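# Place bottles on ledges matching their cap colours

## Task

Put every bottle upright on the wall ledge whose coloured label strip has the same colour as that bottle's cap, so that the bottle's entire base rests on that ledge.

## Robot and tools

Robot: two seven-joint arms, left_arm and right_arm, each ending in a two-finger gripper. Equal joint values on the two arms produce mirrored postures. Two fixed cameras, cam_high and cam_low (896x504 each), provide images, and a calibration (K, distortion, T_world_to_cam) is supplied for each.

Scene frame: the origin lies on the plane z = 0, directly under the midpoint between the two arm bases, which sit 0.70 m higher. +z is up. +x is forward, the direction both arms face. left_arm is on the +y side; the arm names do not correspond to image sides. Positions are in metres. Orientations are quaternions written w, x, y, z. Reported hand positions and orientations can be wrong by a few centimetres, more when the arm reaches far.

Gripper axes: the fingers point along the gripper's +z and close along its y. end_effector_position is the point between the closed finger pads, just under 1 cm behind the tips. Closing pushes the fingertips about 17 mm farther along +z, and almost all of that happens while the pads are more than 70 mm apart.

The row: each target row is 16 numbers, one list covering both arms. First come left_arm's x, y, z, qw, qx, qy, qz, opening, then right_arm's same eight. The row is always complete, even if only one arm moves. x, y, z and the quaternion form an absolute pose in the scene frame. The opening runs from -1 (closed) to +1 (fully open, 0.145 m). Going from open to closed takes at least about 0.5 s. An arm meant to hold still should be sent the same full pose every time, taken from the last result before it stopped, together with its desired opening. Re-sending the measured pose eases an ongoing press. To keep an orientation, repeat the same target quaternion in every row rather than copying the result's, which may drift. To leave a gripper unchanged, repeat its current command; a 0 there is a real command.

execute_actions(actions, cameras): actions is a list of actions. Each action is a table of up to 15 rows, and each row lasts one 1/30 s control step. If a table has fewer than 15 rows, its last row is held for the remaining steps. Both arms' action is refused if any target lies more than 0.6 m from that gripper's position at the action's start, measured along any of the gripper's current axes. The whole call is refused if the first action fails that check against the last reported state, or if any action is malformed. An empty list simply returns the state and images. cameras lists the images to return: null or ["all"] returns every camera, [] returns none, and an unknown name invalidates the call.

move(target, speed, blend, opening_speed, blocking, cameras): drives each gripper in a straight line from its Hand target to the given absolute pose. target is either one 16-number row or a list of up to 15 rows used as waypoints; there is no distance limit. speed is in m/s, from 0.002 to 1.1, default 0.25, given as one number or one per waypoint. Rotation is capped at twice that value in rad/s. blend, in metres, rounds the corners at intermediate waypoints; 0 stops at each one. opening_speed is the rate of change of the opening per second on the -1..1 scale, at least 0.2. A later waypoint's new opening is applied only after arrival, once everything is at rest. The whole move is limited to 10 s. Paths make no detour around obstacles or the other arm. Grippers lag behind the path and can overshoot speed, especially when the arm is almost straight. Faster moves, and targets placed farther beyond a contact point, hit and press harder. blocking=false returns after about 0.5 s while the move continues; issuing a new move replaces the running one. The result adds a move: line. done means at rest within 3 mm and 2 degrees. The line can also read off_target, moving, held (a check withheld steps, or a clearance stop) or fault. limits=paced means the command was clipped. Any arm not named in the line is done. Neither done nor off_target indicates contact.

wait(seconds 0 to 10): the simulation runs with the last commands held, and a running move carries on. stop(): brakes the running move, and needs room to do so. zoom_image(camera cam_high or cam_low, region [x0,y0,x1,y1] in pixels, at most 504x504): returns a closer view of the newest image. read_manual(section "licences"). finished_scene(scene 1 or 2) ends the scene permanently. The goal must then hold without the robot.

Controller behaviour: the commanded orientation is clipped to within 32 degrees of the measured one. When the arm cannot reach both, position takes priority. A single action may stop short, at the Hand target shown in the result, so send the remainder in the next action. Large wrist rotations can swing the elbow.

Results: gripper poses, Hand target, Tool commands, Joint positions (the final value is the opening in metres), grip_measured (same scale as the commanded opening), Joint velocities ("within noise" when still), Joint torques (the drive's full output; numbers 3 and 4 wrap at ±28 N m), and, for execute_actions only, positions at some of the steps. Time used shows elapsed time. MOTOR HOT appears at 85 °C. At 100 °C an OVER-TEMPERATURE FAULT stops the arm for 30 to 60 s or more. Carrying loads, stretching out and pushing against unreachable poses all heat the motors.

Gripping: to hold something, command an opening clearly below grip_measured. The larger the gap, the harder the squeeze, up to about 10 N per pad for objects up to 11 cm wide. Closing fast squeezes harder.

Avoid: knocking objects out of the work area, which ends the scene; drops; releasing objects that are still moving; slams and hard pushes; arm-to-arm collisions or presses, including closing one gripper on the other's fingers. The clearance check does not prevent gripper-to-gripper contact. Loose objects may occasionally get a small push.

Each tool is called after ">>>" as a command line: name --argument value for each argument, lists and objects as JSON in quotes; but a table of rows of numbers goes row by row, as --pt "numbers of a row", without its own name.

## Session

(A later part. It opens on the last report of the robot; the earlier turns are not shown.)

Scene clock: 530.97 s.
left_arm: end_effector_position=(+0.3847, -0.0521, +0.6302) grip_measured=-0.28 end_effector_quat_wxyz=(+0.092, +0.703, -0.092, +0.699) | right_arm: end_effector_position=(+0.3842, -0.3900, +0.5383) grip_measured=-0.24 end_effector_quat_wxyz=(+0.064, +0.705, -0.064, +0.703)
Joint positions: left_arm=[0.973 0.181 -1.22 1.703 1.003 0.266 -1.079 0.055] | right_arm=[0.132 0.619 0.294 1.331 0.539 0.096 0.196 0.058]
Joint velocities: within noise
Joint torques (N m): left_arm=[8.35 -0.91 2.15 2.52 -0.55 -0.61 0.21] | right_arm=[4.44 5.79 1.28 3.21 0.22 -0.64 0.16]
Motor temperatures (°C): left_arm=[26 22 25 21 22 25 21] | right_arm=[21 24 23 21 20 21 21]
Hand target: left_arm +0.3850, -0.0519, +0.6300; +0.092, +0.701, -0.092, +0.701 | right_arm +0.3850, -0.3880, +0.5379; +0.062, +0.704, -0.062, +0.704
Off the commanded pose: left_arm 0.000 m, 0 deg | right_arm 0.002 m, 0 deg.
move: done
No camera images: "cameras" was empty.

>>> move --target '[0.385,-0.052,0.624,0.0923,0.7010,-0.0923,0.7010,-0.6,0.385,-0.388,0.535,0.0616,0.7044,-0.0616,0.7044,-0.6]' --speed '[0.02]'

>>> zoom_image --camera "cam_high" --region '[440, 210, 680, 420]'

>>> zoom_image --camera "cam_low" --region '[460, 140, 620, 260]'

Scene clock: 538.40 s.
left_arm: end_effector_position=(+0.3848, -0.0519, +0.6261) grip_measured=-0.28 end_effector_quat_wxyz=(+0.092, +0.701, -0.091, +0.701) | right_arm: end_effector_position=(+0.3843, -0.3899, +0.5381) grip_measured=-0.24 end_effector_quat_wxyz=(+0.065, +0.702, -0.063, +0.707)
Joint positions: left_arm=[0.971 0.186 -1.239 1.696 0.995 0.238 -1.078 0.055] | right_arm=[0.132 0.619 0.29 1.323 0.54 0.076 0.198 0.058]
Joint velocities: within noise
Joint torques (N m): left_arm=[7.85 -0.8 1.99 2.29 -0.44 -0.52 0.23] | right_arm=[4.31 5.66 1.02 2.86 0.24 -0.44 0.12]
Motor temperatures (°C): left_arm=[27 22 25 22 22 25 21] | right_arm=[22 24 23 21 20 21 21]
Hand target: left_arm +0.3850, -0.0520, +0.6239; +0.092, +0.701, -0.092, +0.701 | right_arm +0.3850, -0.3879, +0.5350; +0.061, +0.704, -0.062, +0.704
Off the commanded pose: left_arm 0.002 m, 0 deg | right_arm 0.004 m, 1 deg.
move: off_target (right_arm)

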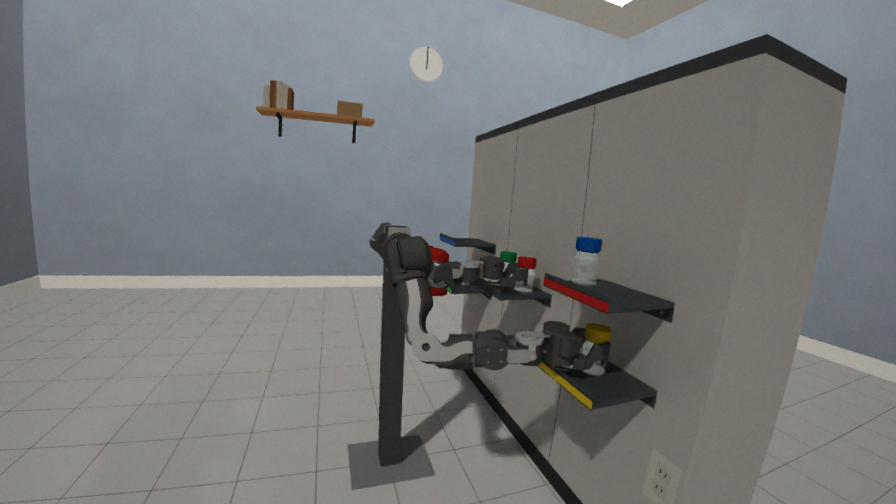

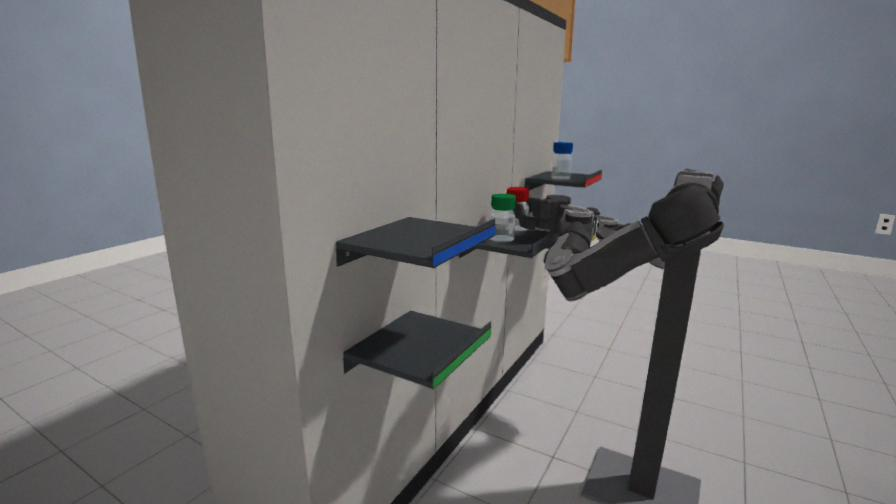

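Scaled by 2.100 from the camera's 896x504 image, which has a finer 1280x720 frame.

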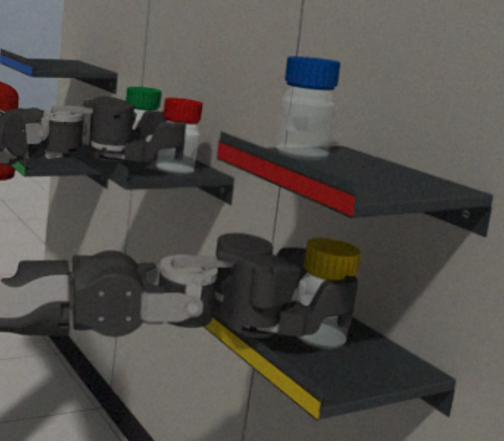

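Scaled by 3.150 from the camera's 896x504 image, which has a finer 1280x720 frame.

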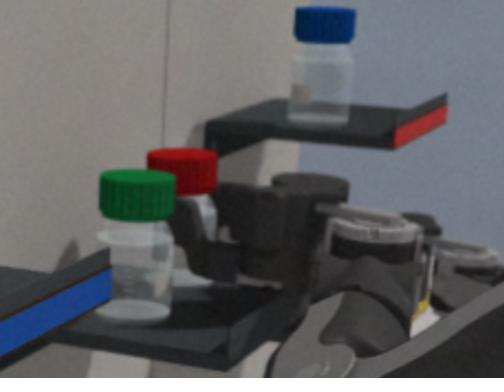

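>>> move --pt "0.385 -0.052 0.627 0.0923 0.7010 -0.0923 0.7010 0.1 0.385 -0.388 0.540 0.0616 0.7044 -0.0616 0.7044 0.4" --pt "0.28 -0.04 0.632 0.0923 0.7010 -0.0923 0.7010 0.1 0.27 -0.368 0.55 0.0616 0.7044 -0.0616 0.7044 0.4" --pt "0.275 0.09 0.635 0 0.7071 0 0.7071 0.3 0.25 -0.25 0.62 0.0 0.7071 -0.0 0.7071 0.3" --speed '[0.1,0.1,0.15]' --opening_speed 1

>>> zoom_image --camera "cam_high" --region '[440, 210, 680, 420]'

>>> zoom_image --camera "cam_low" --region '[460, 140, 620, 260]'

Scene clock: 562.03 s.
left_arm: end_effector_position=(+0.2759, +0.0891, +0.6355) grip_measured=+0.30 end_effector_quat_wxyz=(-0.019, +0.687, +0.017, +0.726) | right_arm: end_effector_position=(+0.2497, -0.2493, +0.6214) grip_measured=+0.30 end_effector_quat_wxyz=(+0.000, +0.705, +0.003, +0.709)
Joint positions: left_arm=[0.649 0.639 -1.226 2.432 0.822 0.335 -1.573 0.098] | right_arm=[-0.568 0.417 0.62 2.438 0.71 0.442 0.044 0.098]
Joint velocities: within noise
Joint torques (N m): left_arm=[4.13 0.65 1.47 3.18 -0.44 -0.15 -0.02] | right_arm=[0.54 2.44 0.99 2.74 0.16 -0.33 -0.16]
Motor temperatures (°C): left_arm=[27 22 25 22 22 25 21] | right_arm=[22 24 23 21 20 21 21]
Hand target: left_arm +0.2756, +0.0897, +0.6347; -0.020, +0.688, +0.020, +0.725 | right_arm +0.2500, -0.2500, +0.6200; +0.000, +0.707, +0.000, +0.707
Off the commanded pose: left_arm 0.001 m, 4 deg | right_arm 0.002 m, 0 deg.
joint read past its limit (left arm) — joint 4 (elbow), upper limit, where the elbow is as bent as it goes.
joint sent to its limit (left arm) — joint 4 (elbow), upper limit, where the elbow is as bent as it goes. The joint targets are off in orientation, not in position.
move: off_target (left_arm); target 3's new opening was sent with left_arm's hand 0.001 m and 4 deg from that target

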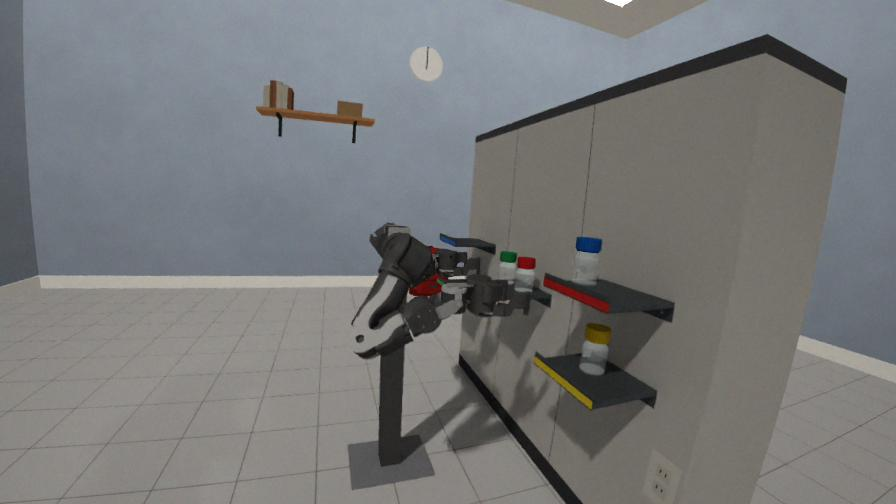

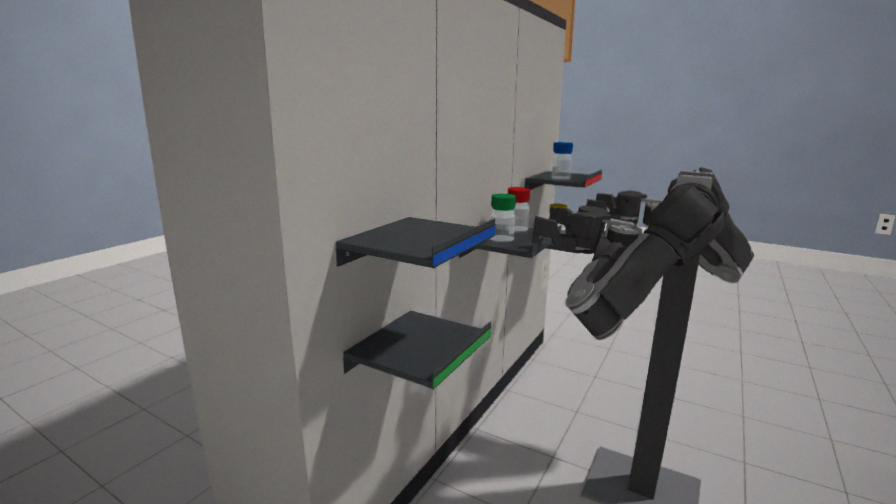

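Scaled by 2.100 from the camera's 896x504 image, which has a finer 1280x720 frame.

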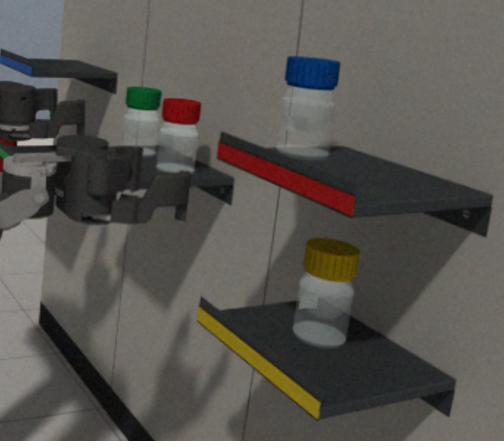

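Scaled by 3.150 from the camera's 896x504 image, which has a finer 1280x720 frame.

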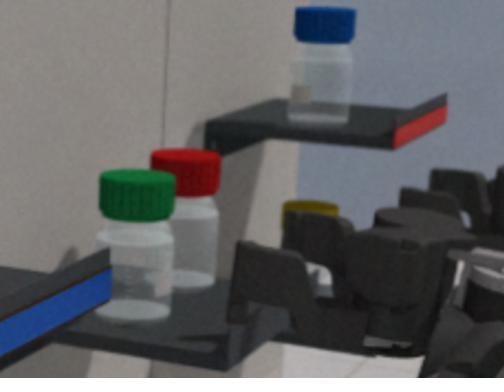

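>>> move --pt "0.31 0.057 0.635 0 0.7071 0 0.7071 0.3 0.25 -0.25 0.62 0.0 0.7071 -0.0 0.7071 0.3" --pt "0.387 0.053 0.635 0 0.7071 0 0.7071 0.3 0.25 -0.25 0.62 0.0 0.7071 -0.0 0.7071 0.3" --pt "0.387 0.053 0.635 0 0.7071 0 0.7071 -0.6 0.25 -0.25 0.62 0.0 0.7071 -0.0 0.7071 0.3" --speed 0.12 --opening_speed 1.5

>>> zoom_image --camera "cam_low" --region '[460, 140, 620, 260]'

Scene clock: 571.87 s.
left_arm: end_effector_position=(+0.3868, +0.0533, +0.6347) grip_measured=-0.24 end_effector_quat_wxyz=(-0.001, +0.707, +0.000, +0.707) | right_arm: end_effector_position=(+0.2497, -0.2493, +0.6214) grip_measured=+0.30 end_effector_quat_wxyz=(+0.000, +0.705, +0.003, +0.709)
Joint positions: left_arm=[0.914 0.453 -1.128 1.905 1.04 0.278 -1.245 0.058] | right_arm=[-0.568 0.417 0.62 2.438 0.71 0.442 0.044 0.098]
Joint velocities: within noise
Joint torques (N m): left_arm=[8.29 -0.15 2.76 2.7 -0.34 -0.31 0.14] | right_arm=[0.51 2.39 1.03 2.69 0.16 -0.34 -0.15]
Motor temperatures (°C): left_arm=[26 22 25 22 22 24 21] | right_arm=[21 24 23 21 20 21 21]
Hand target: left_arm +0.3870, +0.0530, +0.6351; +0.000, +0.707, +0.000, +0.707 | right_arm +0.2500, -0.2500, +0.6201; +0.000, +0.707, +0.000, +0.707
Off the commanded pose: left_arm 0.000 m, 0 deg | right_arm 0.002 m, 0 deg.
move: done

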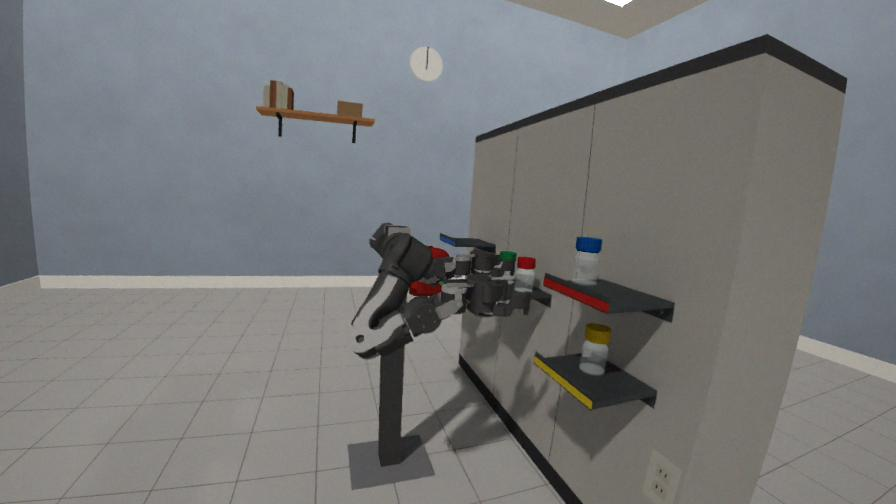

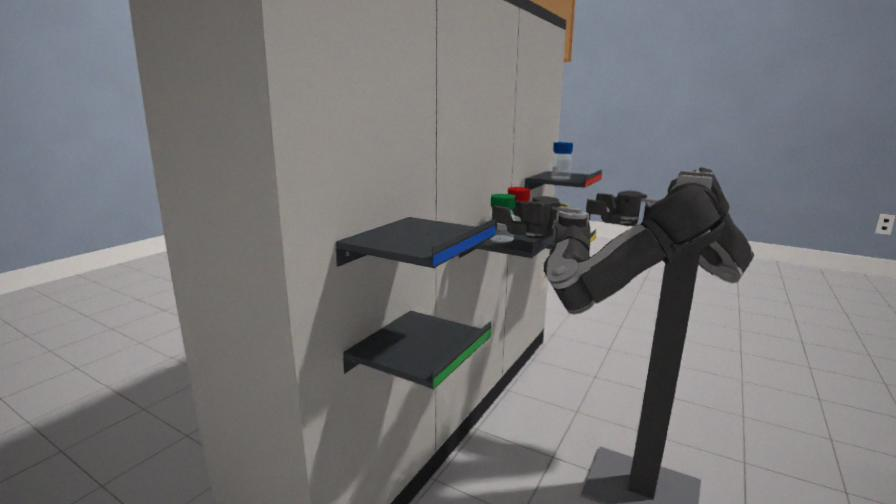

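Scaled by 3.150 from the camera's 896x504 image, which has a finer 1280x720 frame.

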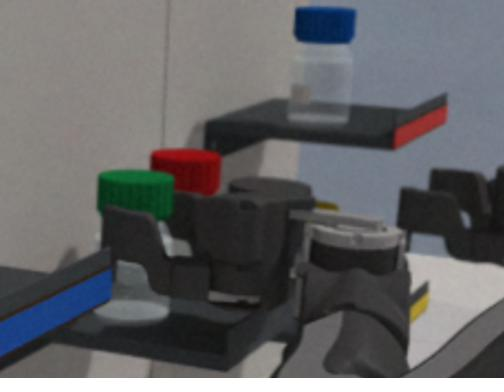

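>>> move --pt "0.387 0.053 0.667 0 0.7071 0 0.7071 -0.6 0.25 -0.25 0.62 0.0 0.7071 -0.0 0.7071 0.3" --pt "0.28 0.08 0.67 0 0.7071 0 0.7071 -0.6 0.25 -0.25 0.62 0.0 0.7071 -0.0 0.7071 0.3" --pt "0.25 0.30 0.60 -0.0616 0.7044 0.0616 0.7044 -0.6 0.275 -0.10 0.630 0.0 0.7071 -0.0 0.7071 0.3" --pt "0.27 0.37 0.585 -0.0616 0.7044 0.0616 0.7044 -0.6 0.31 -0.057 0.63 0.0 0.7071 -0.0 0.7071 0.3" --pt "0.375 0.388 0.585 -0.0616 0.7044 0.0616 0.7044 -0.6 0.387 -0.053 0.628 0.0 0.7071 -0.0 0.7071 0.3" --speed 0.15 --blend 0.01

>>> zoom_image --camera "cam_high" --region '[440, 210, 600, 330]'

>>> zoom_image --camera "cam_low" --region '[340, 140, 560, 400]'

Scene clock: 591.73 s.
left_arm: end_effector_position=(+0.3747, +0.3878, +0.5816) grip_measured=-0.24 end_effector_quat_wxyz=(-0.063, +0.708, +0.063, +0.700) | right_arm: end_effector_position=(+0.3869, -0.0530, +0.6280) grip_measured=+0.30 end_effector_quat_wxyz=(+0.002, +0.708, +0.001, +0.707)
Joint positions: left_arm=[0.931 1.449 -1.398 1.51 1.522 -0.455 -0.243 0.058] | right_arm=[0.322 -0.177 -0.376 1.895 -0.054 0.69 -0.379 0.098]
Joint velocities: within noise
Joint torques (N m): left_arm=[6.32 5.05 3.74 0.51 0.02 -0.82 0.24] | right_arm=[4.47 -2.41 -0.25 3.41 0.02 -0.55 0.02]
Motor temperatures (°C): left_arm=[27 22 25 22 22 24 21] | right_arm=[21 23 22 21 20 21 21]
Hand target: left_arm +0.3750, +0.3881, +0.5850; -0.062, +0.704, +0.062, +0.704 | right_arm +0.3870, -0.0530, +0.6280; +0.000, +0.707, +0.000, +0.707
Off the commanded pose: left_arm 0.003 m, 1 deg | right_arm 0.000 m, 0 deg.
joint sent to its limit (right arm) — joint 2 (shoulder roll), lower limit. The joint targets still meet the commanded pose.
move: done

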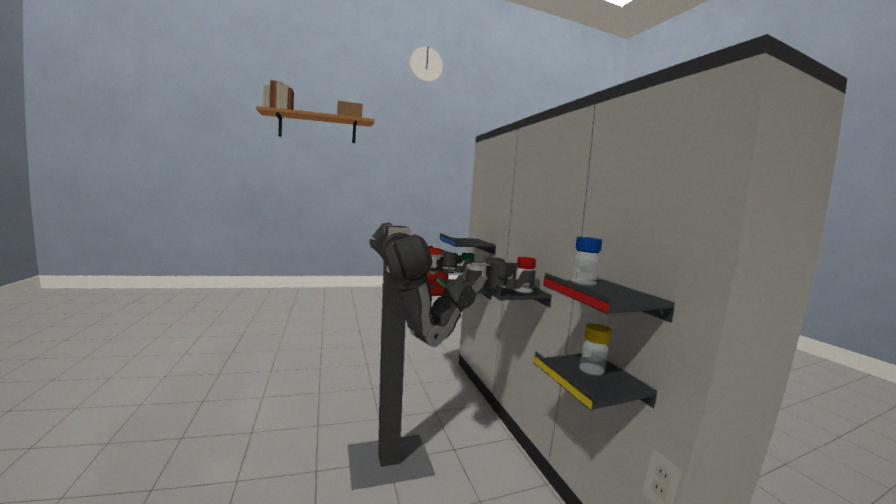

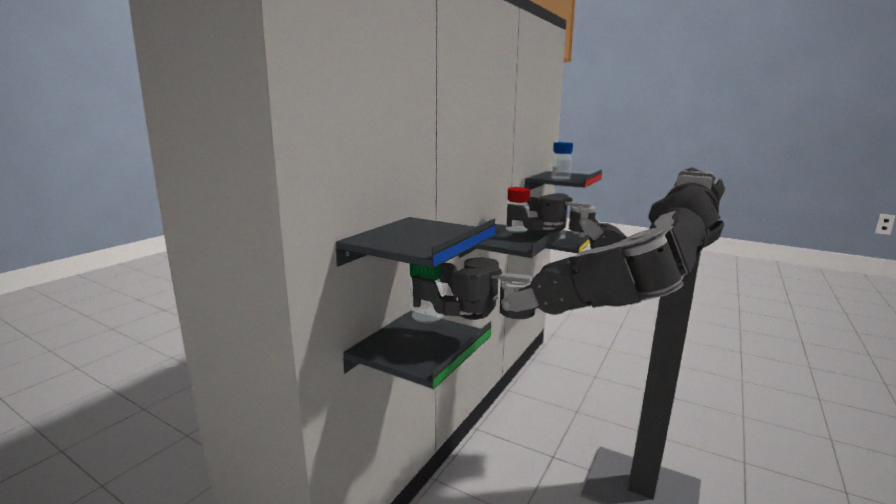

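Scaled by 3.150 from the camera's 896x504 image, which has a finer 1280x720 frame.

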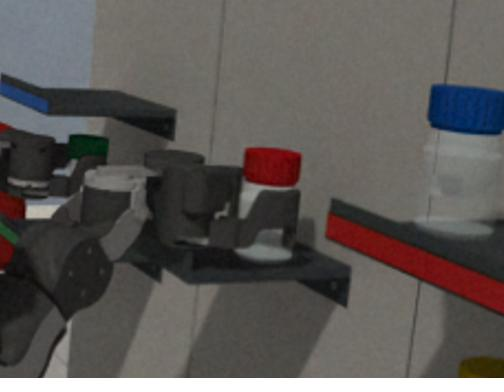

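Scaled by 1.938 from the camera's 896x504 image, which has a finer 1280x720 frame.

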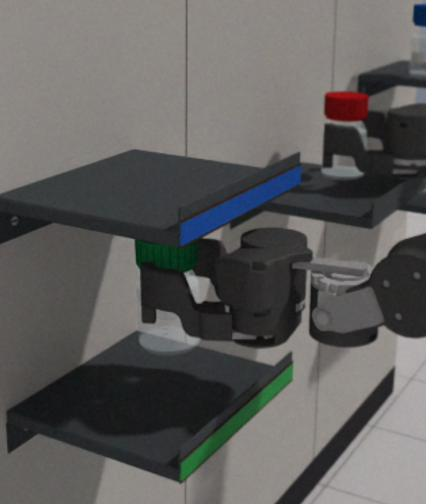

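>>> move --pt "0.375 0.388 0.585 -0.0616 0.7044 0.0616 0.7044 -0.6 0.387 -0.053 0.628 0.0 0.7071 -0.0 0.7071 -0.6" --pt "0.375 0.388 0.553 -0.0616 0.7044 0.0616 0.7044 -0.6 0.387 -0.053 0.66 0.0 0.7071 -0.0 0.7071 -0.6" --pt "0.375 0.388 0.541 -0.0616 0.7044 0.0616 0.7044 -0.6 0.387 -0.053 0.665 0.0 0.7071 -0.0 0.7071 -0.6" --speed '[0.1,0.1,0.03]' --opening_speed 1.5

>>> zoom_image --camera "cam_low" --region '[340, 140, 560, 400]'

Scene clock: 606.50 s.
left_arm: end_effector_position=(+0.3753, +0.3904, +0.5456) grip_measured=-0.24 end_effector_quat_wxyz=(-0.065, +0.700, +0.064, +0.708) | right_arm: end_effector_position=(+0.3879, -0.0527, +0.6616) grip_measured=-0.24 end_effector_quat_wxyz=(-0.003, +0.697, -0.003, +0.717)
Joint positions: left_arm=[0.828 1.35 -1.417 1.387 1.511 -0.603 -0.226 0.058] | right_arm=[0.429 -0.176 -0.387 1.924 0.008 0.785 -0.429 0.058]
Joint velocities: within noise
Joint torques (N m): left_arm=[4.71 3.97 2.11 0.27 0.05 -0.57 0.23] | right_arm=[5.89 -2.52 -0.7 4.15 -0.1 -0.35 -0.17]
Motor temperatures (°C): left_arm=[26 22 26 21 22 25 21] | right_arm=[22 23 22 21 20 21 21]
Hand target: left_arm +0.3749, +0.3881, +0.5410; -0.062, +0.704, +0.062, +0.704 | right_arm +0.3871, -0.0530, +0.6647; -0.002, +0.694, -0.004, +0.720
Off the commanded pose: left_arm 0.005 m, 1 deg | right_arm 0.004 m, 2 deg.
joint sent to its limit (right arm) — joint 2 (shoulder roll), lower limit; joint 6 (wrist pitch), upper limit. The joint targets still meet the commanded pose.
move: off_target (left_arm, right_arm)

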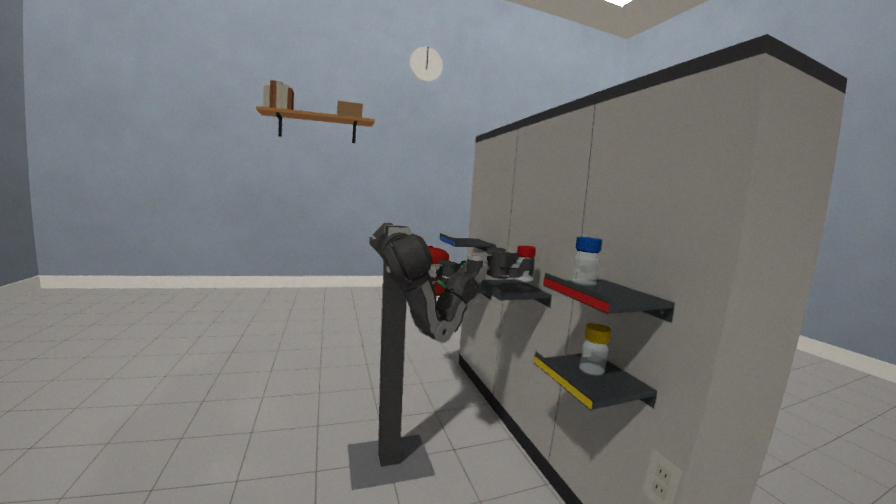

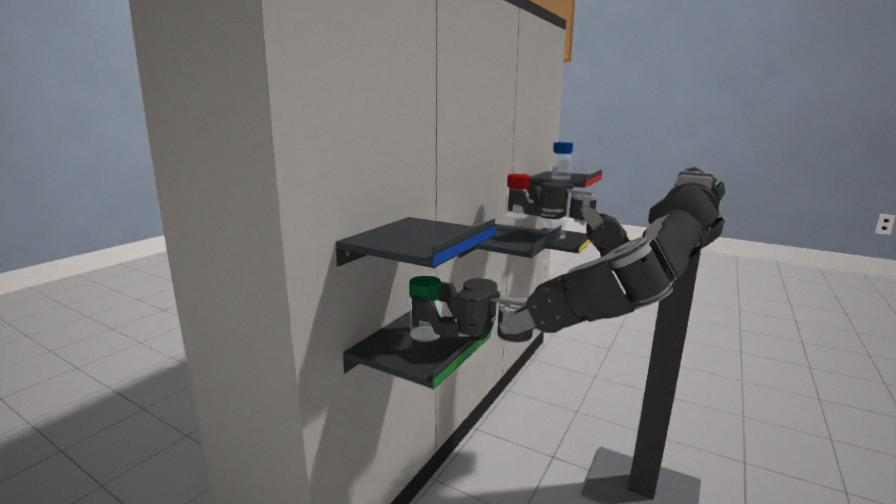

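Scaled by 1.938 from the camera's 896x504 image, which has a finer 1280x720 frame.

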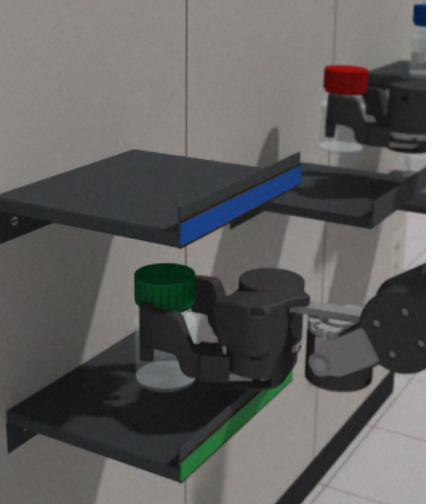

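>>> move --pt "0.375 0.388 0.546 -0.0616 0.7044 0.0616 0.7044 0.4 0.387 -0.053 0.665 0.0 0.7071 -0.0 0.7071 -0.6" --pt "0.26 0.366 0.55 -0.0616 0.7044 0.0616 0.7044 0.4 0.29 -0.09 0.69 0.0 0.7071 -0.0 0.7071 -0.6" --pt "0.25 0.25 0.62 0 0.7071 0 0.7071 0.4 0.25 -0.27 0.76 0.0616 0.7044 -0.0616 0.7044 -0.6" --pt "0.25 0.25 0.62 0 0.7071 0 0.7071 0.4 0.27 -0.41 0.765 0.0923 0.7010 -0.0923 0.7010 -0.6" --speed 0.15 --opening_speed 1

>>> zoom_image --camera "cam_high" --region '[460, 200, 700, 380]'

Scene clock: 629.17 s.
left_arm: end_effector_position=(+0.2499, +0.2483, +0.6196) grip_measured=+0.40 end_effector_quat_wxyz=(+0.006, +0.706, -0.002, +0.708) | right_arm: end_effector_position=(+0.2699, -0.4108, +0.7616) grip_measured=-0.24 end_effector_quat_wxyz=(+0.093, +0.706, -0.095, +0.695)
Joint positions: left_arm=[0.734 1.888 -1.483 2.434 1.139 -0.643 -0.689 0.105] | right_arm=[-0.52 1.143 1.251 1.913 1.384 0.763 -0.179 0.058]
Joint velocities: within noise
Joint torques (N m): left_arm=[1.96 4.34 1.87 1.51 -0.16 -0.44 -0.05] | right_arm=[2.02 7.24 3.36 0.95 -0.08 -0.78 0.2]
Motor temperatures (°C): left_arm=[25 23 25 21 22 25 21] | right_arm=[23 23 22 21 20 21 21]
Hand target: left_arm +0.2501, +0.2502, +0.6198; +0.002, +0.706, -0.002, +0.708 | right_arm +0.2700, -0.4100, +0.7649; +0.092, +0.701, -0.092, +0.701
Off the commanded pose: left_arm 0.002 m, 1 deg | right_arm 0.004 m, 1 deg.
joint read past its limit (left arm) — joint 4 (elbow), upper limit, where the elbow is as bent as it goes.
joint sent to its limit (left arm) — joint 4 (elbow), upper limit, where the elbow is as bent as it goes. The joint targets still meet the commanded pose.
move: off_target (right_arm); limits=paced

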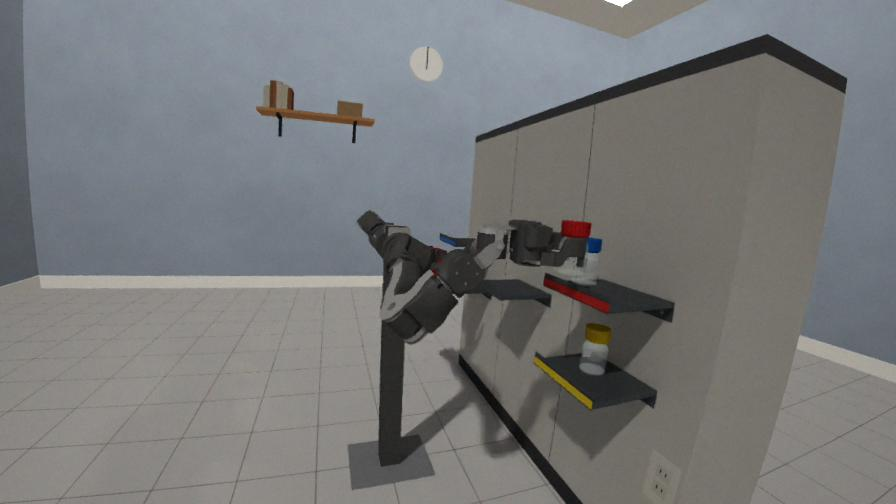

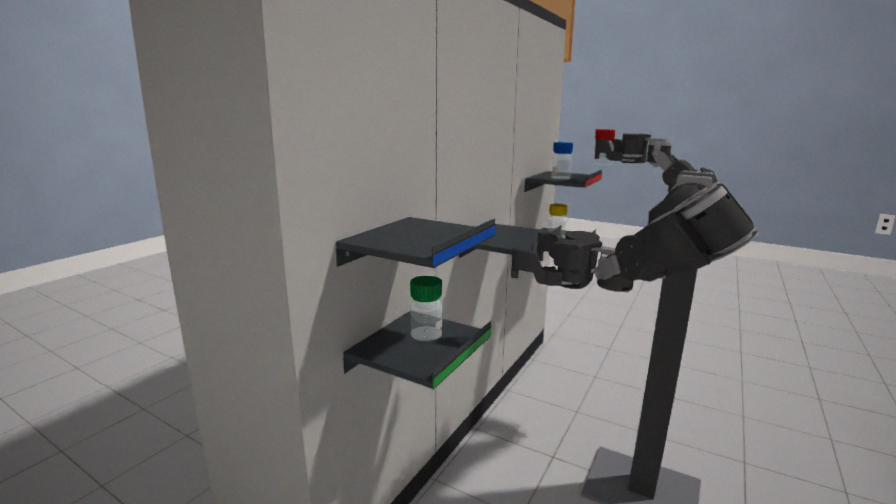

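Scaled by 2.100 from the camera's 896x504 image, which has a finer 1280x720 frame.

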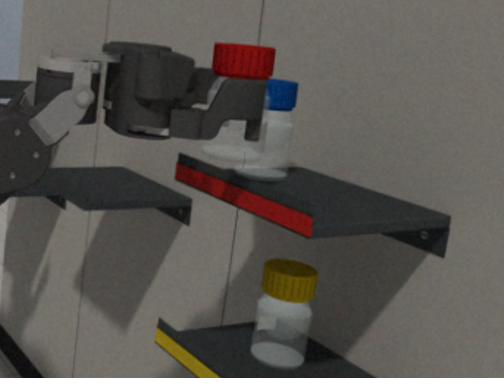

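>>> move --pt "0.25 0.25 0.62 0 0.7071 0 0.7071 0.4 0.33 -0.435 0.765 0.0923 0.7010 -0.0923 0.7010 -0.6" --pt "0.25 0.25 0.62 0 0.7071 0 0.7071 0.4 0.385 -0.447 0.757 0.0923 0.7010 -0.0923 0.7010 -0.6" --pt "0.25 0.25 0.62 0 0.7071 0 0.7071 0.4 0.385 -0.447 0.733 0.0923 0.7010 -0.0923 0.7010 -0.6" --pt "0.25 0.25 0.62 0 0.7071 0 0.7071 0.4 0.385 -0.447 0.722 0.0923 0.7010 -0.0923 0.7010 -0.6" --speed '[0.12,0.12,0.08,0.03]'

>>> zoom_image --camera "cam_high" --region '[460, 200, 700, 380]'

>>> zoom_image --camera "cam_low" --region '[480, 100, 660, 260]'

Scene clock: 643.33 s.
left_arm: end_effector_position=(+0.2499, +0.2483, +0.6196) grip_measured=+0.40 end_effector_quat_wxyz=(+0.006, +0.706, -0.002, +0.708) | right_arm: end_effector_position=(+0.3852, -0.4463, +0.7227) grip_measured=-0.24 end_effector_quat_wxyz=(+0.093, +0.703, -0.088, +0.699)
Joint positions: left_arm=[0.734 1.888 -1.483 2.434 1.139 -0.643 -0.689 0.105] | right_arm=[-1.311 1.64 1.417 1.354 1.559 0.112 -0.107 0.058]
Joint velocities: within noise
Joint torques (N m): left_arm=[1.99 4.34 1.85 1.51 -0.16 -0.44 -0.05] | right_arm=[3.52 2.1 3.54 0.51 0.09 -0.81 -0.15]
Motor temperatures (°C): left_arm=[24 23 25 21 22 25 21] | right_arm=[22 24 23 21 20 21 21]
Hand target: left_arm +0.2501, +0.2502, +0.6199; +0.002, +0.706, -0.002, +0.708 | right_arm +0.3849, -0.4471, +0.7220; +0.094, +0.702, -0.090, +0.701
Off the commanded pose: left_arm 0.002 m, 1 deg | right_arm 0.001 m, 1 deg.
joint read past its limit (left arm) — joint 4 (elbow), upper limit, where the elbow is as bent as it goes.
joint sent to its limit (left arm) — joint 4 (elbow), upper limit, where the elbow is as bent as it goes. The joint targets still meet the commanded pose.
joint sent to its limit (right arm) — joint 1 (shoulder pitch), lower limit; joint 5 (forearm roll), upper limit. The joint targets still meet the commanded pose.
move: done

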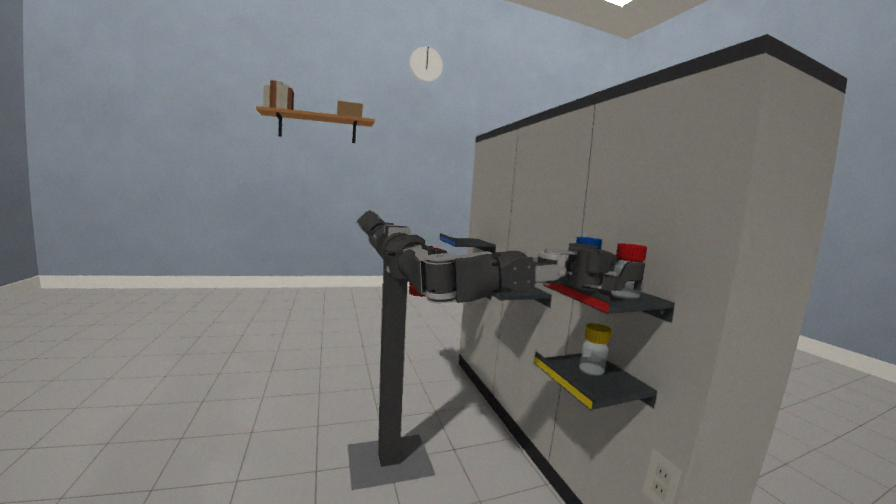

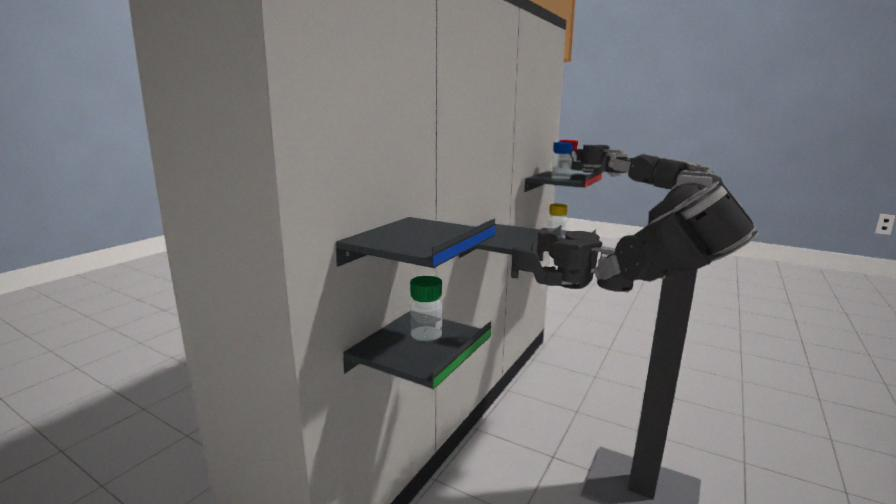

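Scaled by 2.100 from the camera's 896x504 image, which has a finer 1280x720 frame.

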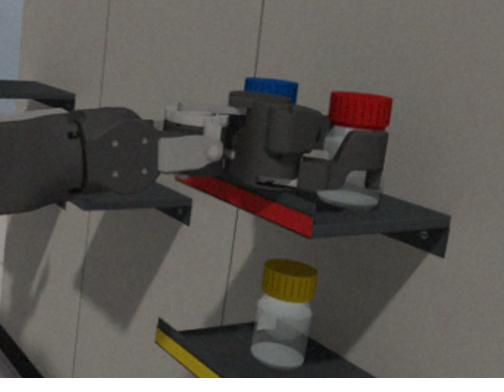

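Scaled by 2.800 from the camera's 896x504 image, which has a finer 1280x720 frame.

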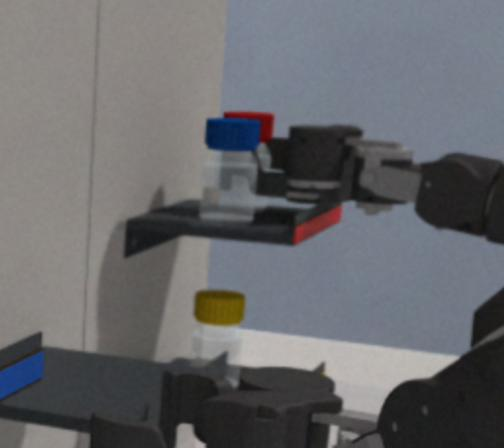

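>>> move --target '[0.25,0.25,0.62,0,0.7071,0,0.7071,0.4,0.385,-0.447,0.715,0.0923,0.7010,-0.0923,0.7010,-0.6]' --speed '[0.03]' --cameras '[]'

Scene clock: 649.17 s.
left_arm: end_effector_position=(+0.2499, +0.2483, +0.6196) grip_measured=+0.40 end_effector_quat_wxyz=(+0.006, +0.706, -0.002, +0.708) | right_arm: end_effector_position=(+0.3850, -0.4458, +0.7249) grip_measured=-0.24 end_effector_quat_wxyz=(+0.094, +0.692, -0.086, +0.711)
Joint positions: left_arm=[0.734 1.888 -1.483 2.434 1.139 -0.643 -0.689 0.105] | right_arm=[-1.305 1.638 1.396 1.358 1.559 0.066 -0.107 0.058]
Joint velocities: within noise
Joint torques (N m): left_arm=[1.96 4.34 1.85 1.51 -0.16 -0.44 -0.05] | right_arm=[2.33 1.94 1.21 0.59 0.06 -0.26 -0.17]
Motor temperatures (°C): left_arm=[24 23 25 21 22 25 21] | right_arm=[22 24 23 21 20 21 21]
Hand target: left_arm +0.2501, +0.2502, +0.6199; +0.002, +0.706, -0.002, +0.708 | right_arm +0.3848, -0.4469, +0.7150; +0.097, +0.702, -0.087, +0.700
Off the commanded pose: left_arm 0.002 m, 1 deg | right_arm 0.010 m, 2 deg.
joint read past its limit (left arm) — joint 4 (elbow), upper limit, where the elbow is as bent as it goes.
joint sent to its limit (left arm) — joint 4 (elbow), upper limit, where the elbow is as bent as it goes. The joint targets still meet the commanded pose.
joint sent to its limit (right arm) — joint 1 (shoulder pitch), lower limit; joint 5 (forearm roll), upper limit. The joint targets still meet the commanded pose.
move: off_target (right_arm)
No camera images: "cameras" was empty.

>>> move --pt "0.25 0.25 0.62 0 0.7071 0 0.7071 0.4 0.385 -0.446 0.726 0.0923 0.7010 -0.0923 0.7010 0.15" --pt "0.25 0.25 0.62 0 0.7071 0 0.7071 0.4 0.275 -0.42 0.735 0.0923 0.7010 -0.0923 0.7010 0.15" --pt "0.25 0.25 0.62 0 0.7071 0 0.7071 0.4 0.265 -0.315 0.735 0.0616 0.7044 -0.0616 0.7044 0.35" --speed '[0.1,0.1,0.15]' --opening_speed 1

>>> zoom_image --camera "cam_high" --region '[460, 200, 700, 380]'

>>> zoom_image --camera "cam_low" --region '[480, 100, 660, 260]'

Scene clock: 666.80 s.
left_arm: end_effector_position=(+0.2499, +0.2483, +0.6196) grip_measured=+0.40 end_effector_quat_wxyz=(+0.006, +0.706, -0.002, +0.708) | right_arm: end_effector_position=(+0.2649, -0.3145, +0.7368) grip_measured=+0.35 end_effector_quat_wxyz=(+0.061, +0.702, -0.060, +0.707)
Joint positions: left_arm=[0.734 1.888 -1.483 2.434 1.139 -0.643 -0.689 0.105] | right_arm=[-0.558 1.055 1.128 2.324 1.559 0.648 -0.513 0.101]
Joint velocities: within noise
Joint torques (N m): left_arm=[1.96 4.36 1.85 1.51 -0.16 -0.45 -0.05] | right_arm=[1.52 4.55 1.72 0.65 -0.08 -0.29 -0.15]
Motor temperatures (°C): left_arm=[24 23 25 21 22 25 21] | right_arm=[21 24 23 20 20 21 21]
Hand target: left_arm +0.2501, +0.2502, +0.6199; +0.002, +0.706, -0.002, +0.708 | right_arm +0.2650, -0.3149, +0.7349; +0.062, +0.704, -0.061, +0.704
Off the commanded pose: left_arm 0.002 m, 1 deg | right_arm 0.002 m, 0 deg.
joint read past its limit (left arm) — joint 4 (elbow), upper limit, where the elbow is as bent as it goes.
joint sent to its limit (left arm) — joint 4 (elbow), upper limit, where the elbow is as bent as it goes. The joint targets still meet the commanded pose.
joint sent to its limit (right arm) — joint 5 (forearm roll), upper limit. The joint targets still meet the commanded pose.
move: done

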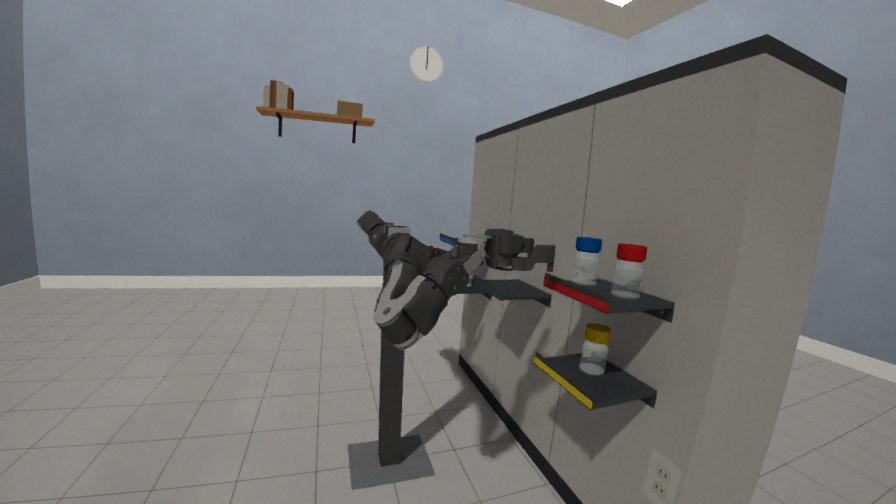

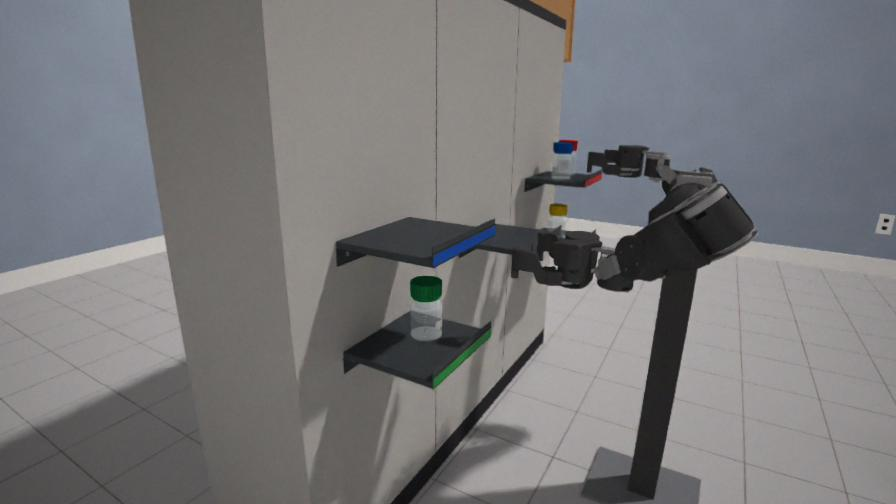

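Scaled by 2.100 from the camera's 896x504 image, which has a finer 1280x720 frame.

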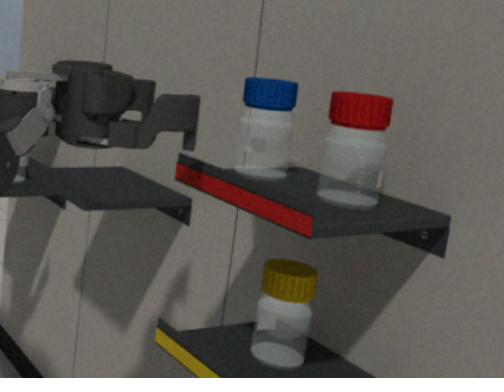

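Scaled by 2.800 from the camera's 896x504 image, which has a finer 1280x720 frame.

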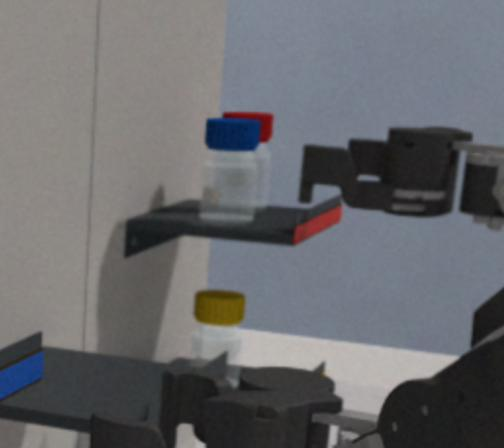

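>>> move --pt "0.25 0.25 0.62 0 0.7071 0 0.7071 0.4 0.388 -0.323 0.728 0.0616 0.7044 -0.0616 0.7044 0.35" --pt "0.25 0.25 0.62 0 0.7071 0 0.7071 0.4 0.388 -0.323 0.728 0.0616 0.7044 -0.0616 0.7044 -0.6" --speed '[0.12,0.1]' --opening_speed 1.5

>>> zoom_image --camera "cam_high" --region '[460, 200, 700, 380]'

>>> zoom_image --camera "cam_low" --region '[480, 100, 660, 260]'

Scene clock: 688.13 s.
left_arm: end_effector_position=(+0.2499, +0.2483, +0.6196) grip_measured=+0.40 end_effector_quat_wxyz=(+0.006, +0.706, -0.002, +0.708) | right_arm: end_effector_position=(+0.3876, -0.3242, +0.7301) grip_measured=-0.31 end_effector_quat_wxyz=(+0.080, +0.689, -0.043, +0.719)
Joint positions: left_arm=[0.734 1.888 -1.483 2.434 1.139 -0.643 -0.689 0.105] | right_arm=[-1.311 1.691 1.411 1.812 1.559 0.072 -0.531 0.053]
Joint velocities: within noise
Joint torques (N m): left_arm=[1.99 4.36 1.85 1.51 -0.16 -0.44 -0.05] | right_arm=[3.68 1.96 3.71 0.24 -0.15 -0.36 0.11]
Motor temperatures (°C): left_arm=[24 23 25 21 22 25 21] | right_arm=[21 24 23 20 20 21 21]
Hand target: left_arm +0.2501, +0.2502, +0.6199; +0.002, +0.706, -0.002, +0.708 | right_arm +0.3879, -0.3231, +0.7278; +0.079, +0.692, -0.041, +0.717
Off the commanded pose: left_arm 0.002 m, 1 deg | right_arm 0.002 m, 4 deg.
joint read past its limit (left arm) — joint 4 (elbow), upper limit, where the elbow is as bent as it goes.
joint sent to its limit (left arm) — joint 4 (elbow), upper limit, where the elbow is as bent as it goes. The joint targets still meet the commanded pose.
joint sent to its limit (right arm) — joint 1 (shoulder pitch), lower limit; joint 5 (forearm roll), upper limit. The joint targets are off in orientation, not in position.
move: off_target (right_arm); target 2's new opening was sent with right_arm's hand 0.002 m and 4 deg from that target

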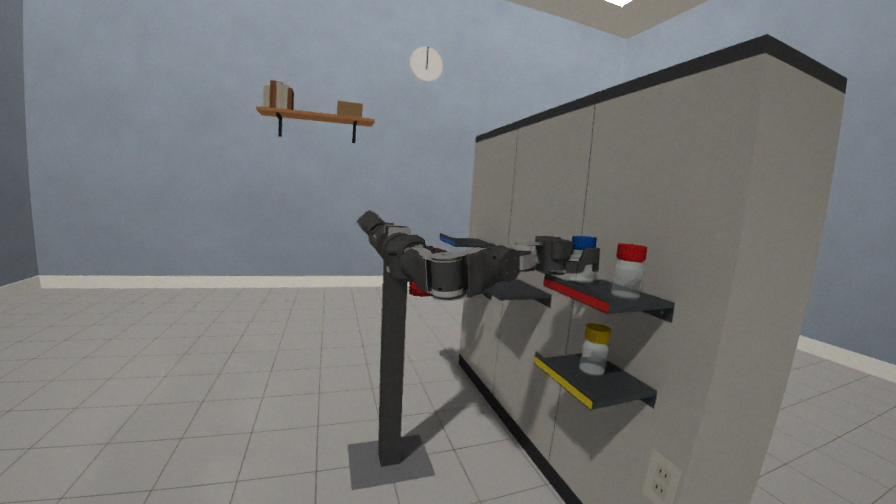

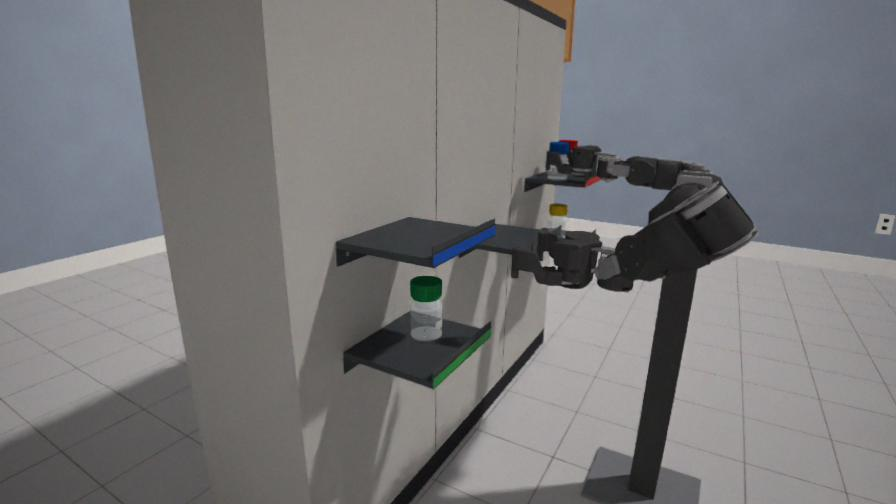

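Scaled by 2.100 from the camera's 896x504 image, which has a finer 1280x720 frame.

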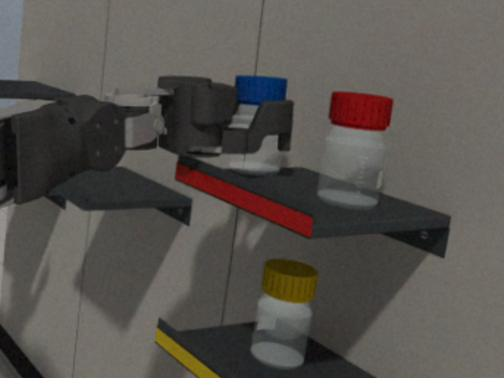

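Scaled by 2.800 from the camera's 896x504 image, which has a finer 1280x720 frame.

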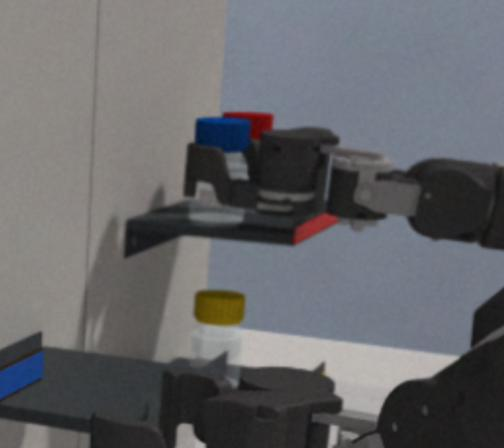

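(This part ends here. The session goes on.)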